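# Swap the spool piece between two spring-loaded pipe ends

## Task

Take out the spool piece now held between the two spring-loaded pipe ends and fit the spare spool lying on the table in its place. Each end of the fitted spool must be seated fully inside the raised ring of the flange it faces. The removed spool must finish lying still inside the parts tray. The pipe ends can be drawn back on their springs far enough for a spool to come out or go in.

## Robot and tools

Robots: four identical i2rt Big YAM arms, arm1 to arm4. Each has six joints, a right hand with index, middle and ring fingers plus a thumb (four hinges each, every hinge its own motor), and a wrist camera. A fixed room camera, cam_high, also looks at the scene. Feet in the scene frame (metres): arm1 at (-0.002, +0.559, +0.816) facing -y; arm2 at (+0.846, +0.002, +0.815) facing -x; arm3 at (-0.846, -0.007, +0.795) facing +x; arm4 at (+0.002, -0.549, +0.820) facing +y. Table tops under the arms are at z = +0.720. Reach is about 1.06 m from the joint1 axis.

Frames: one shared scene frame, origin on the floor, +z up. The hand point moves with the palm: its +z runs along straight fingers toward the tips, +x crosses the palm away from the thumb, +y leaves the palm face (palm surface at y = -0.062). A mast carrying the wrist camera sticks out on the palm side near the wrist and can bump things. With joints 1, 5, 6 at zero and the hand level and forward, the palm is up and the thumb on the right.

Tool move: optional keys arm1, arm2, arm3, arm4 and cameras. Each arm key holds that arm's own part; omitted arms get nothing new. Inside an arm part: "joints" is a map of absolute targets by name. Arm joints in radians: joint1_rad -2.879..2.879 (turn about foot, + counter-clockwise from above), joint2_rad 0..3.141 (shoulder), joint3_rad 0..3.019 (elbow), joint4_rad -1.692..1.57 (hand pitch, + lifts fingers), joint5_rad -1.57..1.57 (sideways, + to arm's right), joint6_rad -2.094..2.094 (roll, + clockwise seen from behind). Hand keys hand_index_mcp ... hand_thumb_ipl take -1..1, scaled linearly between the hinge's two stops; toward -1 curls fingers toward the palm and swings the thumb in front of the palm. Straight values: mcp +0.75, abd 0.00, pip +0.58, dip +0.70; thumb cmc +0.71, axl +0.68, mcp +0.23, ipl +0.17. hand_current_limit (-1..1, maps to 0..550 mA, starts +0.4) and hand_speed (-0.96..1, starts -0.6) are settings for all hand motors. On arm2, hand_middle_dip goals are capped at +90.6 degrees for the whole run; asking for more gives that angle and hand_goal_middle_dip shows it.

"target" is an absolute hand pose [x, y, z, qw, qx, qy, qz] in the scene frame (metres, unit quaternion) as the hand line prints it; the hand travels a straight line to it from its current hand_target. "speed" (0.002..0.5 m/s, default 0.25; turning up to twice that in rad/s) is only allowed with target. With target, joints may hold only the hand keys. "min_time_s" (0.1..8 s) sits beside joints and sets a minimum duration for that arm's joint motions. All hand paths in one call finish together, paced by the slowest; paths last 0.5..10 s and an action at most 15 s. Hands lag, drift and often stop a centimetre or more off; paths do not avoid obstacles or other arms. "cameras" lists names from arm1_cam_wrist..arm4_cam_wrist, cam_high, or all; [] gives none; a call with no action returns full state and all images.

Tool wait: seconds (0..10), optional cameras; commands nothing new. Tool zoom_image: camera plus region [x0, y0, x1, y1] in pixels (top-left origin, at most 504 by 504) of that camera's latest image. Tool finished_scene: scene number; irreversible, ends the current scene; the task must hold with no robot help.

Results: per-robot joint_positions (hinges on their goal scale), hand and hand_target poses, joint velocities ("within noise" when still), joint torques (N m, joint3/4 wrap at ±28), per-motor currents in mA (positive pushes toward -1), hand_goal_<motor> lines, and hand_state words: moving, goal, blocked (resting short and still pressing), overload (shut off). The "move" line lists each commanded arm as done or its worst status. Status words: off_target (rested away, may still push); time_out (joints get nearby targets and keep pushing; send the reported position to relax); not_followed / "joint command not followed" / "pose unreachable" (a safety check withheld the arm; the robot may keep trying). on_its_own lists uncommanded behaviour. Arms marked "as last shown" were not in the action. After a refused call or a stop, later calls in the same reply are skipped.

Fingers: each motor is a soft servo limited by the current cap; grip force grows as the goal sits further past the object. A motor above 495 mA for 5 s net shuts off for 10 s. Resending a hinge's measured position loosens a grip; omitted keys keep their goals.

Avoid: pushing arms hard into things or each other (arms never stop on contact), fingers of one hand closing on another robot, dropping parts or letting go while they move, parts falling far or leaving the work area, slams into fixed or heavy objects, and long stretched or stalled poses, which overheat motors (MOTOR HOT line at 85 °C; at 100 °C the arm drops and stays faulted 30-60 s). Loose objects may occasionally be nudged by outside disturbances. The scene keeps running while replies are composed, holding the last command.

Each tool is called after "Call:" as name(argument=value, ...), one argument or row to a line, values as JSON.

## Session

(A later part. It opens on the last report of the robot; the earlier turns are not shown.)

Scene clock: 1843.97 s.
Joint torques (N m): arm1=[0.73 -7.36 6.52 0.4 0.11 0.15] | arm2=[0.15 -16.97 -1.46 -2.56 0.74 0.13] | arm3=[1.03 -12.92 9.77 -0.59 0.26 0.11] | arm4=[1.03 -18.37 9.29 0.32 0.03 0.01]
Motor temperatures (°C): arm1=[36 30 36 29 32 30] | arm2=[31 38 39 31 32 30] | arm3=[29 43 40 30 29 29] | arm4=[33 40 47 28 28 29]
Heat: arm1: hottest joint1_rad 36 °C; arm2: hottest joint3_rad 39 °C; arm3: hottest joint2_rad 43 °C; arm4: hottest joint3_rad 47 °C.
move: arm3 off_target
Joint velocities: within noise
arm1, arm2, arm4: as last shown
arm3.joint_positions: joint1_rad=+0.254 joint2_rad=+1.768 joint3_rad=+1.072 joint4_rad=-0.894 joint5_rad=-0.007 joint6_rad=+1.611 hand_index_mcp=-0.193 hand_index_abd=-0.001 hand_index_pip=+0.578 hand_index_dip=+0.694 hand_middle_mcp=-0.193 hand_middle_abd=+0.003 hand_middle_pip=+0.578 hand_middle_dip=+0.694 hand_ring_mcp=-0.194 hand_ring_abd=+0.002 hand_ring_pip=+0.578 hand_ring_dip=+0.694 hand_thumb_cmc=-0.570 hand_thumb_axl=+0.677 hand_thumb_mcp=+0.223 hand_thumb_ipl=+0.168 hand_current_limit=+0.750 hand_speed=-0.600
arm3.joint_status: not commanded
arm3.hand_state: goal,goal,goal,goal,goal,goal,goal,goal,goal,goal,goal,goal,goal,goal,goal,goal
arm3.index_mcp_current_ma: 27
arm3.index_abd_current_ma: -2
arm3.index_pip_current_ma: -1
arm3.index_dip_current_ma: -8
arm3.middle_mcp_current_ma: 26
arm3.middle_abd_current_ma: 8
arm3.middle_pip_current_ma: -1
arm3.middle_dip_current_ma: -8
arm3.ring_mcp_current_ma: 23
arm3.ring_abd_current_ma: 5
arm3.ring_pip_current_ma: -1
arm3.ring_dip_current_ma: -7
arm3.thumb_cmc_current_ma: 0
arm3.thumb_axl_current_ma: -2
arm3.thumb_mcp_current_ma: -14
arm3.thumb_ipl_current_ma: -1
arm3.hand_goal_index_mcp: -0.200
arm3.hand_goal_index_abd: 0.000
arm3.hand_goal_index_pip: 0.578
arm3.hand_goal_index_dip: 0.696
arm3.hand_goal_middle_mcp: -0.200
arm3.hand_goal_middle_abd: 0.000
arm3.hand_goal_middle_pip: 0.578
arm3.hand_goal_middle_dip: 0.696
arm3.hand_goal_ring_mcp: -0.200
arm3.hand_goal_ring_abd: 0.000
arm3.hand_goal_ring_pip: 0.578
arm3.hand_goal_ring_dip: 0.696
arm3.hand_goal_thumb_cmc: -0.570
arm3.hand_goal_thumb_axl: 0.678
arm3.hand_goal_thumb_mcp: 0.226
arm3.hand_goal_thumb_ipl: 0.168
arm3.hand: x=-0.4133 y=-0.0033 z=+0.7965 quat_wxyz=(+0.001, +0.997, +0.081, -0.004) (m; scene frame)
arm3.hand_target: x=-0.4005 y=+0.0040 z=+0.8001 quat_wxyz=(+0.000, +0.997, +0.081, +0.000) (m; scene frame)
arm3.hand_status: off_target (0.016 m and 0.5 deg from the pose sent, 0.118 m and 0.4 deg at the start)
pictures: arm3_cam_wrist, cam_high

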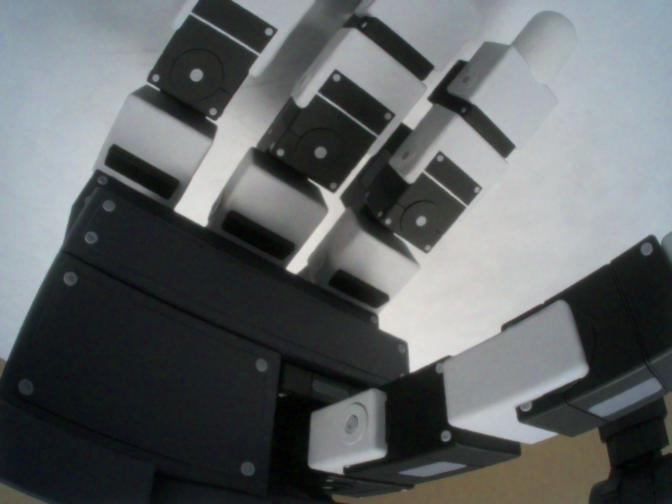

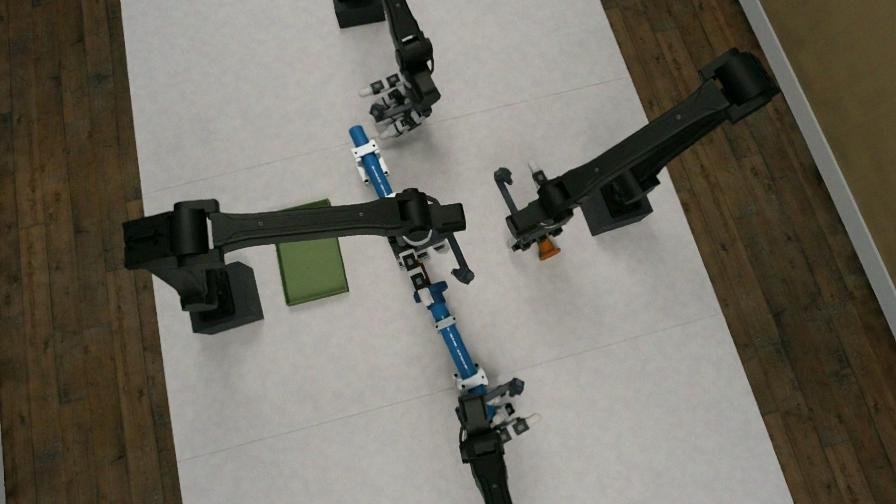

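Call:
move(
  arm3={"target":[-0.372,0.004,0.799,0,0.9967,0.0811,0],"speed":0.15},
  cameras=[],
)

Call:
move(
  arm3={"target":[-0.350,-0.133,0.797,0,0.9967,0.0811,0],"speed":0.15},
  cameras=["arm3_cam_wrist","cam_high"],
)

Scene clock: 1862.57 s.
Joint torques (N m): arm1=[0.67 -7.36 6.54 0.36 0.1 0.14] | arm2=[0.09 -16.79 -1.51 -2.61 0.76 0.11] | arm3=[-0.09 -13.98 9.98 -0.57 0.27 -0.01] | arm4=[1.08 -18.26 9.32 0.29 0.03 0.02]
Motor temperatures (°C): arm1=[36 30 36 29 32 30] | arm2=[31 38 39 31 32 30] | arm3=[29 43 41 30 29 29] | arm4=[33 40 47 28 28 29]
Heat: arm1: hottest joint1_rad 36 °C; arm2: hottest joint3_rad 39 °C; arm3: hottest joint2_rad 43 °C; arm4: hottest joint3_rad 47 °C.
move: arm3 off_target
Joint velocities: within noise
arm1, arm2, arm4: as last shown
arm3.joint_positions: joint1_rad=+0.254 joint2_rad=+1.827 joint3_rad=+1.159 joint4_rad=-0.921 joint5_rad=-0.007 joint6_rad=+1.611 hand_index_mcp=-0.193 hand_index_abd=-0.001 hand_index_pip=+0.578 hand_index_dip=+0.694 hand_middle_mcp=-0.193 hand_middle_abd=+0.003 hand_middle_pip=+0.578 hand_middle_dip=+0.694 hand_ring_mcp=-0.194 hand_ring_abd=+0.002 hand_ring_pip=+0.578 hand_ring_dip=+0.694 hand_thumb_cmc=-0.570 hand_thumb_axl=+0.677 hand_thumb_mcp=+0.223 hand_thumb_ipl=+0.168 hand_current_limit=+0.750 hand_speed=-0.600
arm3.joint_status: not commanded
arm3.hand_state: goal,goal,goal,goal,goal,goal,goal,goal,goal,goal,goal,goal,goal,goal,goal,goal
arm3.index_mcp_current_ma: 27
arm3.index_abd_current_ma: -2
arm3.index_pip_current_ma: -1
arm3.index_dip_current_ma: -8
arm3.middle_mcp_current_ma: 26
arm3.middle_abd_current_ma: 8
arm3.middle_pip_current_ma: -1
arm3.middle_dip_current_ma: -8
arm3.ring_mcp_current_ma: 23
arm3.ring_abd_current_ma: 5
arm3.ring_pip_current_ma: -1
arm3.ring_dip_current_ma: -7
arm3.thumb_cmc_current_ma: 0
arm3.thumb_axl_current_ma: -2
arm3.thumb_mcp_current_ma: -14
arm3.thumb_ipl_current_ma: -1
arm3.hand_goal_index_mcp: -0.200
arm3.hand_goal_index_abd: 0.000
arm3.hand_goal_index_pip: 0.578
arm3.hand_goal_index_dip: 0.696
arm3.hand_goal_middle_mcp: -0.200
arm3.hand_goal_middle_abd: 0.000
arm3.hand_goal_middle_pip: 0.578
arm3.hand_goal_middle_dip: 0.696
arm3.hand_goal_ring_mcp: -0.200
arm3.hand_goal_ring_abd: 0.000
arm3.hand_goal_ring_pip: 0.578
arm3.hand_goal_ring_dip: 0.696
arm3.hand_goal_thumb_cmc: -0.570
arm3.hand_goal_thumb_axl: 0.678
arm3.hand_goal_thumb_mcp: 0.226
arm3.hand_goal_thumb_ipl: 0.168
arm3.hand: x=-0.3861 y=+0.0023 z=+0.7961 quat_wxyz=(+0.001, +0.997, +0.081, -0.004) (m; scene frame)
arm3.hand_target: x=-0.3724 y=+0.0040 z=+0.7991 quat_wxyz=(+0.000, +0.997, +0.081, +0.000) (m; scene frame)
arm3.hand_status: off_target (0.014 m and 0.5 deg from the pose sent, 0.042 m and 0.5 deg at the start)
pictures: none
No camera images: "cameras" was empty.

Scene clock: 1864.33 s.
Joint torques (N m): arm1=[0.67 -7.36 6.48 0.4 0.11 0.12] | arm2=[0.15 -16.91 -1.54 -2.54 0.76 0.11] | arm3=[-0.32 -14.56 10.28 -0.46 0.34 -0.11] | arm4=[1.03 -18.32 9.32 0.29 0.02 0.02]
Motor temperatures (°C): arm1=[36 30 36 29 32 30] | arm2=[31 38 39 31 32 30] | arm3=[29 43 41 30 29 29] | arm4=[33 40 47 28 28 29]
Heat: arm1: hottest joint1_rad 36 °C; arm2: hottest joint3_rad 39 °C; arm3: hottest joint2_rad 43 °C; arm4: hottest joint3_rad 47 °C.
move: arm3 off_target
Joint velocities: within noise
arm1, arm2, arm4: as last shown
arm3.joint_positions: joint1_rad=-0.018 joint2_rad=+1.860 joint3_rad=+1.199 joint4_rad=-0.934 joint5_rad=-0.006 joint6_rad=+1.344 hand_index_mcp=-0.193 hand_index_abd=-0.001 hand_index_pip=+0.578 hand_index_dip=+0.694 hand_middle_mcp=-0.193 hand_middle_abd=+0.003 hand_middle_pip=+0.578 hand_middle_dip=+0.694 hand_ring_mcp=-0.194 hand_ring_abd=+0.002 hand_ring_pip=+0.578 hand_ring_dip=+0.694 hand_thumb_cmc=-0.570 hand_thumb_axl=+0.677 hand_thumb_mcp=+0.223 hand_thumb_ipl=+0.168 hand_current_limit=+0.750 hand_speed=-0.600
arm3.joint_status: not commanded
arm3.hand_state: goal,goal,goal,goal,goal,goal,goal,goal,goal,goal,goal,goal,goal,goal,goal,goal
arm3.index_mcp_current_ma: 27
arm3.index_abd_current_ma: -2
arm3.index_pip_current_ma: -1
arm3.index_dip_current_ma: -8
arm3.middle_mcp_current_ma: 26
arm3.middle_abd_current_ma: 8
arm3.middle_pip_current_ma: -1
arm3.middle_dip_current_ma: -8
arm3.ring_mcp_current_ma: 23
arm3.ring_abd_current_ma: 5
arm3.ring_pip_current_ma: 0
arm3.ring_dip_current_ma: -7
arm3.thumb_cmc_current_ma: 0
arm3.thumb_axl_current_ma: -2
arm3.thumb_mcp_current_ma: -14
arm3.thumb_ipl_current_ma: -1
arm3.hand_goal_index_mcp: -0.200
arm3.hand_goal_index_abd: 0.000
arm3.hand_goal_index_pip: 0.578
arm3.hand_goal_index_dip: 0.696
arm3.hand_goal_middle_mcp: -0.200
arm3.hand_goal_middle_abd: 0.000
arm3.hand_goal_middle_pip: 0.578
arm3.hand_goal_middle_dip: 0.696
arm3.hand_goal_ring_mcp: -0.200
arm3.hand_goal_ring_abd: 0.000
arm3.hand_goal_ring_pip: 0.578
arm3.hand_goal_ring_dip: 0.696
arm3.hand_goal_thumb_cmc: -0.570
arm3.hand_goal_thumb_axl: 0.678
arm3.hand_goal_thumb_mcp: 0.226
arm3.hand_goal_thumb_ipl: 0.168
arm3.hand: x=-0.3659 y=-0.1284 z=+0.7935 quat_wxyz=(-0.001, +0.997, +0.078, -0.006) (m; scene frame)
arm3.hand_target: x=-0.3505 y=-0.1328 z=+0.7973 quat_wxyz=(+0.000, +0.997, +0.081, +0.000) (m; scene frame)
arm3.hand_status: off_target (0.017 m and 0.8 deg from the pose sent, 0.140 m and 0.5 deg at the start)
pictures: arm3_cam_wrist, cam_high

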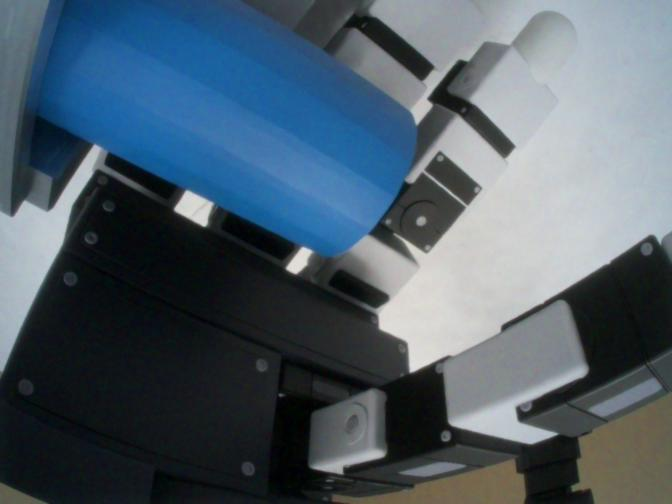

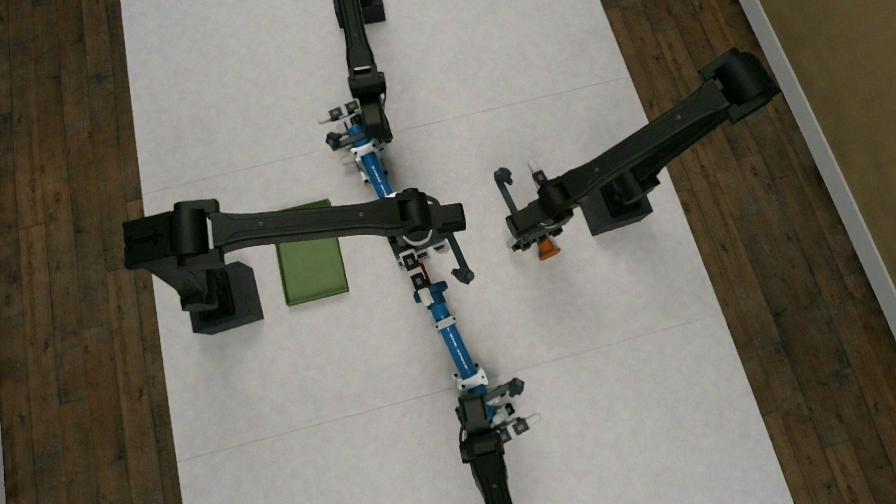

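Call:
move(
  arm3={"joints":{"hand_middle_mcp":-0.6,"hand_ring_mcp":-0.6,"hand_index_mcp":-0.42,"hand_middle_pip":-0.5,"hand_ring_pip":-0.5,"hand_index_pip":0,"hand_middle_dip":-0.5,"hand_ring_dip":-0.5,"hand_index_dip":-0.3,"hand_current_limit":0.75}},
  cameras=[],
)

Call:
move(
  arm3={"target":[-0.400,-0.156,0.792,0,0.9967,0.0811,0],"speed":0.05},
  cameras=["arm3_cam_wrist","arm4_cam_wrist"],
)

Scene clock: 1872.57 s.
Joint torques (N m): arm1=[0.62 -7.41 6.48 0.36 0.11 0.14] | arm2=[-0.03 -16.91 -1.4 -2.62 0.77 0.11] | arm3=[2.61 -16.91 9.29 -0.38 -0.31 0.15] | arm4=[1.03 -18.2 9.32 0.29 0.02 0.02]
Motor temperatures (°C): arm1=[36 30 36 29 32 30] | arm2=[31 38 39 31 32 30] | arm3=[29 43 41 30 29 29] | arm4=[33 40 47 28 28 29]
Heat: arm1: hottest joint1_rad 36 °C; arm2: hottest joint3_rad 39 °C; arm3: hottest joint2_rad 43 °C; arm4: hottest joint3_rad 47 °C.
move: arm3 off_target
Joint velocities: within noise
arm1, arm2, arm4: as last shown
arm2.hand: x=+0.4732 y=+0.1071 z=+0.7900 quat_wxyz=(-0.053, -0.100, +0.994, +0.003) (m; scene frame)
arm2.hand_target: x=+0.5339 y=+0.1136 z=+0.7895 quat_wxyz=(+0.000, -0.081, +0.997, +0.000) (m; scene frame)
arm3.joint_positions: joint1_rad=-0.051 joint2_rad=+1.886 joint3_rad=+1.211 joint4_rad=-0.936 joint5_rad=+0.012 joint6_rad=+1.320 hand_index_mcp=-0.399 hand_index_abd=-0.001 hand_index_pip=+0.007 hand_index_dip=-0.297 hand_middle_mcp=-0.525 hand_middle_abd=+0.017 hand_middle_pip=-0.222 hand_middle_dip=-0.234 hand_ring_mcp=-0.529 hand_ring_abd=+0.002 hand_ring_pip=-0.223 hand_ring_dip=-0.195 hand_thumb_cmc=-0.570 hand_thumb_axl=+0.677 hand_thumb_mcp=+0.223 hand_thumb_ipl=+0.168 hand_current_limit=+0.750 hand_speed=-0.600
arm3.joint_status: hand_index_mcp off_target (ended at -0.399, target -0.420); hand_middle_mcp off_target (ended at -0.525, target -0.600); hand_middle_pip off_target (ended at -0.222, target -0.500); hand_middle_dip off_target (ended at -0.234, target -0.500); hand_ring_mcp off_target (ended at -0.529, target -0.600); hand_ring_pip off_target (ended at -0.223, target -0.500); hand_ring_dip off_target (ended at -0.195, target -0.500); the others done
arm3.hand_state: blocked,goal,goal,goal,blocked,goal,blocked,blocked,blocked,goal,blocked,blocked,goal,goal,goal,goal
arm3.index_mcp_current_ma: 87
arm3.index_abd_current_ma: -2
arm3.index_pip_current_ma: 26
arm3.index_dip_current_ma: 9
arm3.middle_mcp_current_ma: 348
arm3.middle_abd_current_ma: 57
arm3.middle_pip_current_ma: 481
arm3.middle_dip_current_ma: 481
arm3.ring_mcp_current_ma: 328
arm3.ring_abd_current_ma: 5
arm3.ring_pip_current_ma: 481
arm3.ring_dip_current_ma: 481
arm3.thumb_cmc_current_ma: 0
arm3.thumb_axl_current_ma: -2
arm3.thumb_mcp_current_ma: -14
arm3.thumb_ipl_current_ma: -1
arm3.hand_goal_index_mcp: -0.420
arm3.hand_goal_index_abd: 0.000
arm3.hand_goal_index_pip: 0.000
arm3.hand_goal_index_dip: -0.300
arm3.hand_goal_middle_mcp: -0.600
arm3.hand_goal_middle_abd: 0.000
arm3.hand_goal_middle_pip: -0.500
arm3.hand_goal_middle_dip: -0.500
arm3.hand_goal_ring_mcp: -0.600
arm3.hand_goal_ring_abd: 0.000
arm3.hand_goal_ring_pip: -0.500
arm3.hand_goal_ring_dip: -0.500
arm3.hand_goal_thumb_cmc: -0.570
arm3.hand_goal_thumb_axl: 0.678
arm3.hand_goal_thumb_mcp: 0.226
arm3.hand_goal_thumb_ipl: 0.168
arm3.hand: x=-0.3668 y=-0.1474 z=+0.7865 quat_wxyz=(+0.006, +0.997, +0.074, -0.015) (m; scene frame)
arm3.hand_target: x=-0.3504 y=-0.1329 z=+0.7973 quat_wxyz=(+0.000, +0.997, +0.081, +0.001) (m; scene frame)
arm3.hand_status: not commanded
arm4.joint_positions: joint1_rad=-0.101 joint2_rad=+1.823 joint3_rad=+1.547 joint4_rad=-1.317 joint5_rad=+0.004 joint6_rad=+1.354 hand_index_mcp=+0.747 hand_index_abd=+0.002 hand_index_pip=+0.573 hand_index_dip=+0.695 hand_middle_mcp=+0.740 hand_middle_abd=-0.099 hand_middle_pip=+0.570 hand_middle_dip=+0.694 hand_ring_mcp=+0.751 hand_ring_abd=-0.217 hand_ring_pip=+0.577 hand_ring_dip=+0.696 hand_thumb_cmc=-0.569 hand_thumb_axl=+0.677 hand_thumb_mcp=+0.223 hand_thumb_ipl=+0.168 hand_current_limit=+0.750 hand_speed=-0.600
arm4.index_mcp_current_ma: -21
arm4.index_pip_current_ma: -6
arm4.middle_mcp_current_ma: -47
arm4.middle_pip_current_ma: -17
arm4.hand: x=+0.1194 y=-0.0150 z=+0.9519 quat_wxyz=(+0.006, +0.647, +0.762, -0.006) (m; scene frame)
arm4.hand_target: x=+0.1190 y=-0.0090 z=+0.9619 quat_wxyz=(+0.000, +0.647, +0.762, +0.000) (m; scene frame)
pictures: none
No camera images: "cameras" was empty.

Scene clock: 1874.20 s.
Joint torques (N m): arm1=[0.97 -7.24 6.48 0.46 0.11 0.13] | arm2=[-0.03 -16.85 -1.43 -2.58 0.75 0.11] | arm3=[-1.03 -19.14 3.3 -1.17 0.19 0.11] | arm4=[1.03 -18.08 9.32 0.35 0.03 0.02]
Motor temperatures (°C): arm1=[36 30 36 29 32 30] | arm2=[31 38 39 31 32 30] | arm3=[29 43 41 30 29 29] | arm4=[33 40 47 28 28 29]
Heat: arm1: hottest joint1_rad 36 °C; arm2: hottest joint3_rad 39 °C; arm3: hottest joint2_rad 43 °C; arm4: hottest joint3_rad 47 °C.
move: arm3 off_target
Joint velocities: within noise
arm1, arm2, arm4: as last shown
arm3.joint_positions: joint1_rad=-0.068 joint2_rad=+1.834 joint3_rad=+1.136 joint4_rad=-0.843 joint5_rad=-0.002 joint6_rad=+1.264 hand_index_mcp=-0.399 hand_index_abd=-0.001 hand_index_pip=+0.007 hand_index_dip=-0.297 hand_middle_mcp=-0.519 hand_middle_abd=+0.009 hand_middle_pip=-0.215 hand_middle_dip=-0.367 hand_ring_mcp=-0.506 hand_ring_abd=-0.006 hand_ring_pip=-0.218 hand_ring_dip=-0.314 hand_thumb_cmc=-0.570 hand_thumb_axl=+0.677 hand_thumb_mcp=+0.223 hand_thumb_ipl=+0.168 hand_current_limit=+0.750 hand_speed=-0.600
arm3.joint_status: not commanded
arm3.hand_state: blocked,goal,goal,goal,blocked,goal,blocked,blocked,blocked,goal,blocked,blocked,goal,goal,goal,goal
arm3.index_mcp_current_ma: 87
arm3.index_abd_current_ma: -2
arm3.index_pip_current_ma: 26
arm3.index_dip_current_ma: 9
arm3.middle_mcp_current_ma: 383
arm3.middle_abd_current_ma: 29
arm3.middle_pip_current_ma: 481
arm3.middle_dip_current_ma: 481
arm3.ring_mcp_current_ma: 446
arm3.ring_abd_current_ma: -17
arm3.ring_pip_current_ma: 481
arm3.ring_dip_current_ma: 481
arm3.thumb_cmc_current_ma: 0
arm3.thumb_axl_current_ma: -2
arm3.thumb_mcp_current_ma: -14
arm3.thumb_ipl_current_ma: -1
arm3.hand_goal_index_mcp: -0.420
arm3.hand_goal_index_abd: 0.000
arm3.hand_goal_index_pip: 0.000
arm3.hand_goal_index_dip: -0.300
arm3.hand_goal_middle_mcp: -0.600
arm3.hand_goal_middle_abd: 0.000
arm3.hand_goal_middle_pip: -0.500
arm3.hand_goal_middle_dip: -0.500
arm3.hand_goal_ring_mcp: -0.600
arm3.hand_goal_ring_abd: 0.000
arm3.hand_goal_ring_pip: -0.500
arm3.hand_goal_ring_dip: -0.500
arm3.hand_goal_thumb_cmc: -0.570
arm3.hand_goal_thumb_axl: 0.678
arm3.hand_goal_thumb_mcp: 0.226
arm3.hand_goal_thumb_ipl: 0.168
arm3.on_its_own: hand_middle_dip moved -0.133 toward your old target -0.500; hand_ring_dip moved -0.119 toward your old target -0.500
arm3.hand: x=-0.3704 y=-0.1531 z=+0.7874 quat_wxyz=(+0.006, +0.995, +0.094, +0.020) (m; scene frame)
arm3.hand_target: x=-0.3989 y=-0.1558 z=+0.7909 quat_wxyz=(+0.000, +0.997, +0.081, +0.000) (m; scene frame)
arm3.hand_status: off_target (0.030 m and 2.8 deg from the pose sent, 0.035 m and 2.1 deg at the start)
arm4.joint_positions: joint1_rad=-0.101 joint2_rad=+1.823 joint3_rad=+1.547 joint4_rad=-1.318 joint5_rad=+0.003 joint6_rad=+1.354 hand_index_mcp=+0.755 hand_index_abd=+0.002 hand_index_pip=+0.576 hand_index_dip=+0.695 hand_middle_mcp=+0.742 hand_middle_abd=-0.099 hand_middle_pip=+0.570 hand_middle_dip=+0.694 hand_ring_mcp=+0.751 hand_ring_abd=-0.217 hand_ring_pip=+0.577 hand_ring_dip=+0.696 hand_thumb_cmc=-0.569 hand_thumb_axl=+0.677 hand_thumb_mcp=+0.223 hand_thumb_ipl=+0.168 hand_current_limit=+0.750 hand_speed=-0.600
arm4.index_mcp_current_ma: 3
arm4.index_pip_current_ma: 1
arm4.index_dip_current_ma: -1
arm4.middle_mcp_current_ma: -37
arm4.hand: x=+0.1193 y=-0.0153 z=+0.9518 quat_wxyz=(+0.007, +0.647, +0.762, -0.006) (m; scene frame)
arm4.hand_target: x=+0.1189 y=-0.0090 z=+0.9619 quat_wxyz=(+0.000, +0.647, +0.762, +0.000) (m; scene frame)
pictures: arm3_cam_wrist, arm4_cam_wrist

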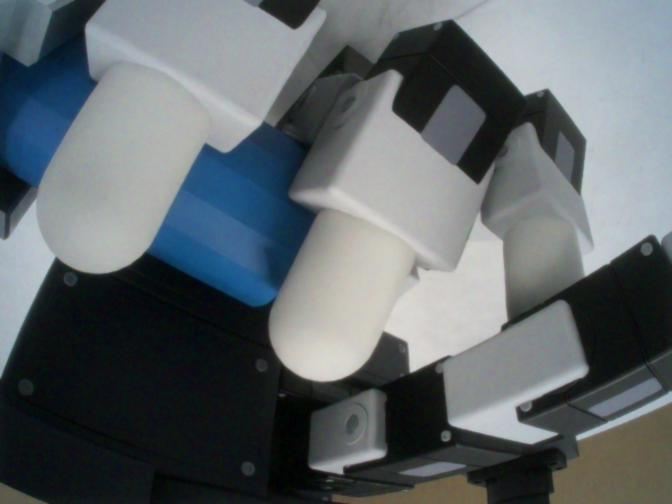

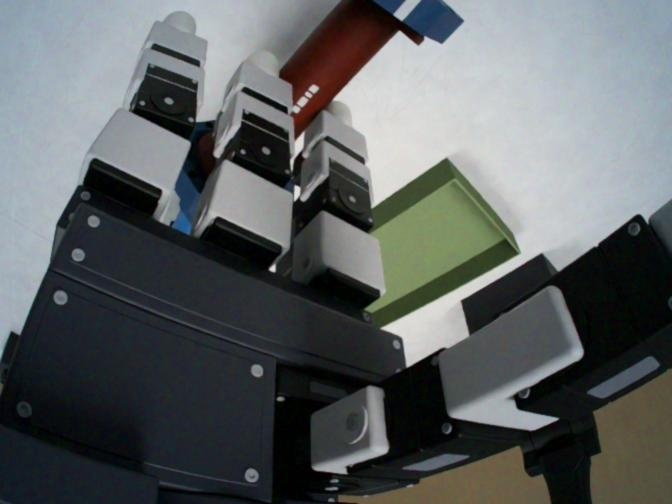

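Call:
move(
  arm3={"target":[-0.424,-0.158,0.792,0,0.9967,0.0811,0],"speed":0.05},
  cameras=["arm4_cam_wrist"],
)

Scene clock: 1881.83 s.
Joint torques (N m): arm1=[1.08 -7.18 6.48 0.44 0.11 0.14] | arm2=[0.03 -16.91 -1.51 -2.62 0.76 0.1] | arm3=[-1.55 -19.96 1.59 -2.13 0.29 0.23] | arm4=[1.03 -18.32 9.29 0.31 0.02 0.02]
Motor temperatures (°C): arm1=[36 30 36 29 32 30] | arm2=[31 38 39 31 32 30] | arm3=[29 43 40 30 29 29] | arm4=[33 40 47 28 28 29]
Heat: arm1: hottest joint1_rad 36 °C; arm2: hottest joint3_rad 39 °C; arm3: hottest joint2_rad 43 °C; arm4: hottest joint3_rad 47 °C.
move: arm3 off_target
Joint velocities: within noise
arm1, arm2, arm4: as last shown
arm3.joint_positions: joint1_rad=-0.073 joint2_rad=+1.806 joint3_rad=+1.091 joint4_rad=-0.790 joint5_rad=-0.004 joint6_rad=+1.239 hand_index_mcp=-0.399 hand_index_abd=-0.001 hand_index_pip=+0.007 hand_index_dip=-0.297 hand_middle_mcp=-0.519 hand_middle_abd=+0.009 hand_middle_pip=-0.215 hand_middle_dip=-0.383 hand_ring_mcp=-0.469 hand_ring_abd=+0.005 hand_ring_pip=-0.219 hand_ring_dip=-0.329 hand_thumb_cmc=-0.570 hand_thumb_axl=+0.677 hand_thumb_mcp=+0.223 hand_thumb_ipl=+0.168 hand_current_limit=+0.750 hand_speed=-0.600
arm3.joint_status: not commanded
arm3.hand_state: blocked,goal,goal,goal,blocked,goal,blocked,blocked,blocked,goal,blocked,blocked,goal,goal,goal,goal
arm3.index_mcp_current_ma: 87
arm3.index_abd_current_ma: -2
arm3.index_pip_current_ma: 26
arm3.index_dip_current_ma: 9
arm3.middle_mcp_current_ma: 383
arm3.middle_abd_current_ma: 29
arm3.middle_pip_current_ma: 481
arm3.middle_dip_current_ma: 481
arm3.ring_mcp_current_ma: 481
arm3.ring_abd_current_ma: 15
arm3.ring_pip_current_ma: 481
arm3.ring_dip_current_ma: 481
arm3.thumb_cmc_current_ma: 0
arm3.thumb_axl_current_ma: -2
arm3.thumb_mcp_current_ma: -14
arm3.thumb_ipl_current_ma: -1
arm3.hand_goal_index_mcp: -0.420
arm3.hand_goal_index_abd: 0.000
arm3.hand_goal_index_pip: 0.000
arm3.hand_goal_index_dip: -0.300
arm3.hand_goal_middle_mcp: -0.600
arm3.hand_goal_middle_abd: 0.000
arm3.hand_goal_middle_pip: -0.500
arm3.hand_goal_middle_dip: -0.500
arm3.hand_goal_ring_mcp: -0.600
arm3.hand_goal_ring_abd: 0.000
arm3.hand_goal_ring_pip: -0.500
arm3.hand_goal_ring_dip: -0.500
arm3.hand_goal_thumb_cmc: -0.570
arm3.hand_goal_thumb_axl: 0.678
arm3.hand_goal_thumb_mcp: 0.226
arm3.hand_goal_thumb_ipl: 0.168
arm3.hand: x=-0.3740 y=-0.1547 z=+0.7876 quat_wxyz=(+0.009, +0.994, +0.103, +0.038) (m; scene frame)
arm3.hand_target: x=-0.4206 y=-0.1577 z=+0.7899 quat_wxyz=(+0.000, +0.997, +0.081, +0.000) (m; scene frame)
arm3.hand_status: off_target (0.050 m and 5.2 deg from the pose sent, 0.054 m and 2.8 deg at the start)
pictures: arm4_cam_wrist

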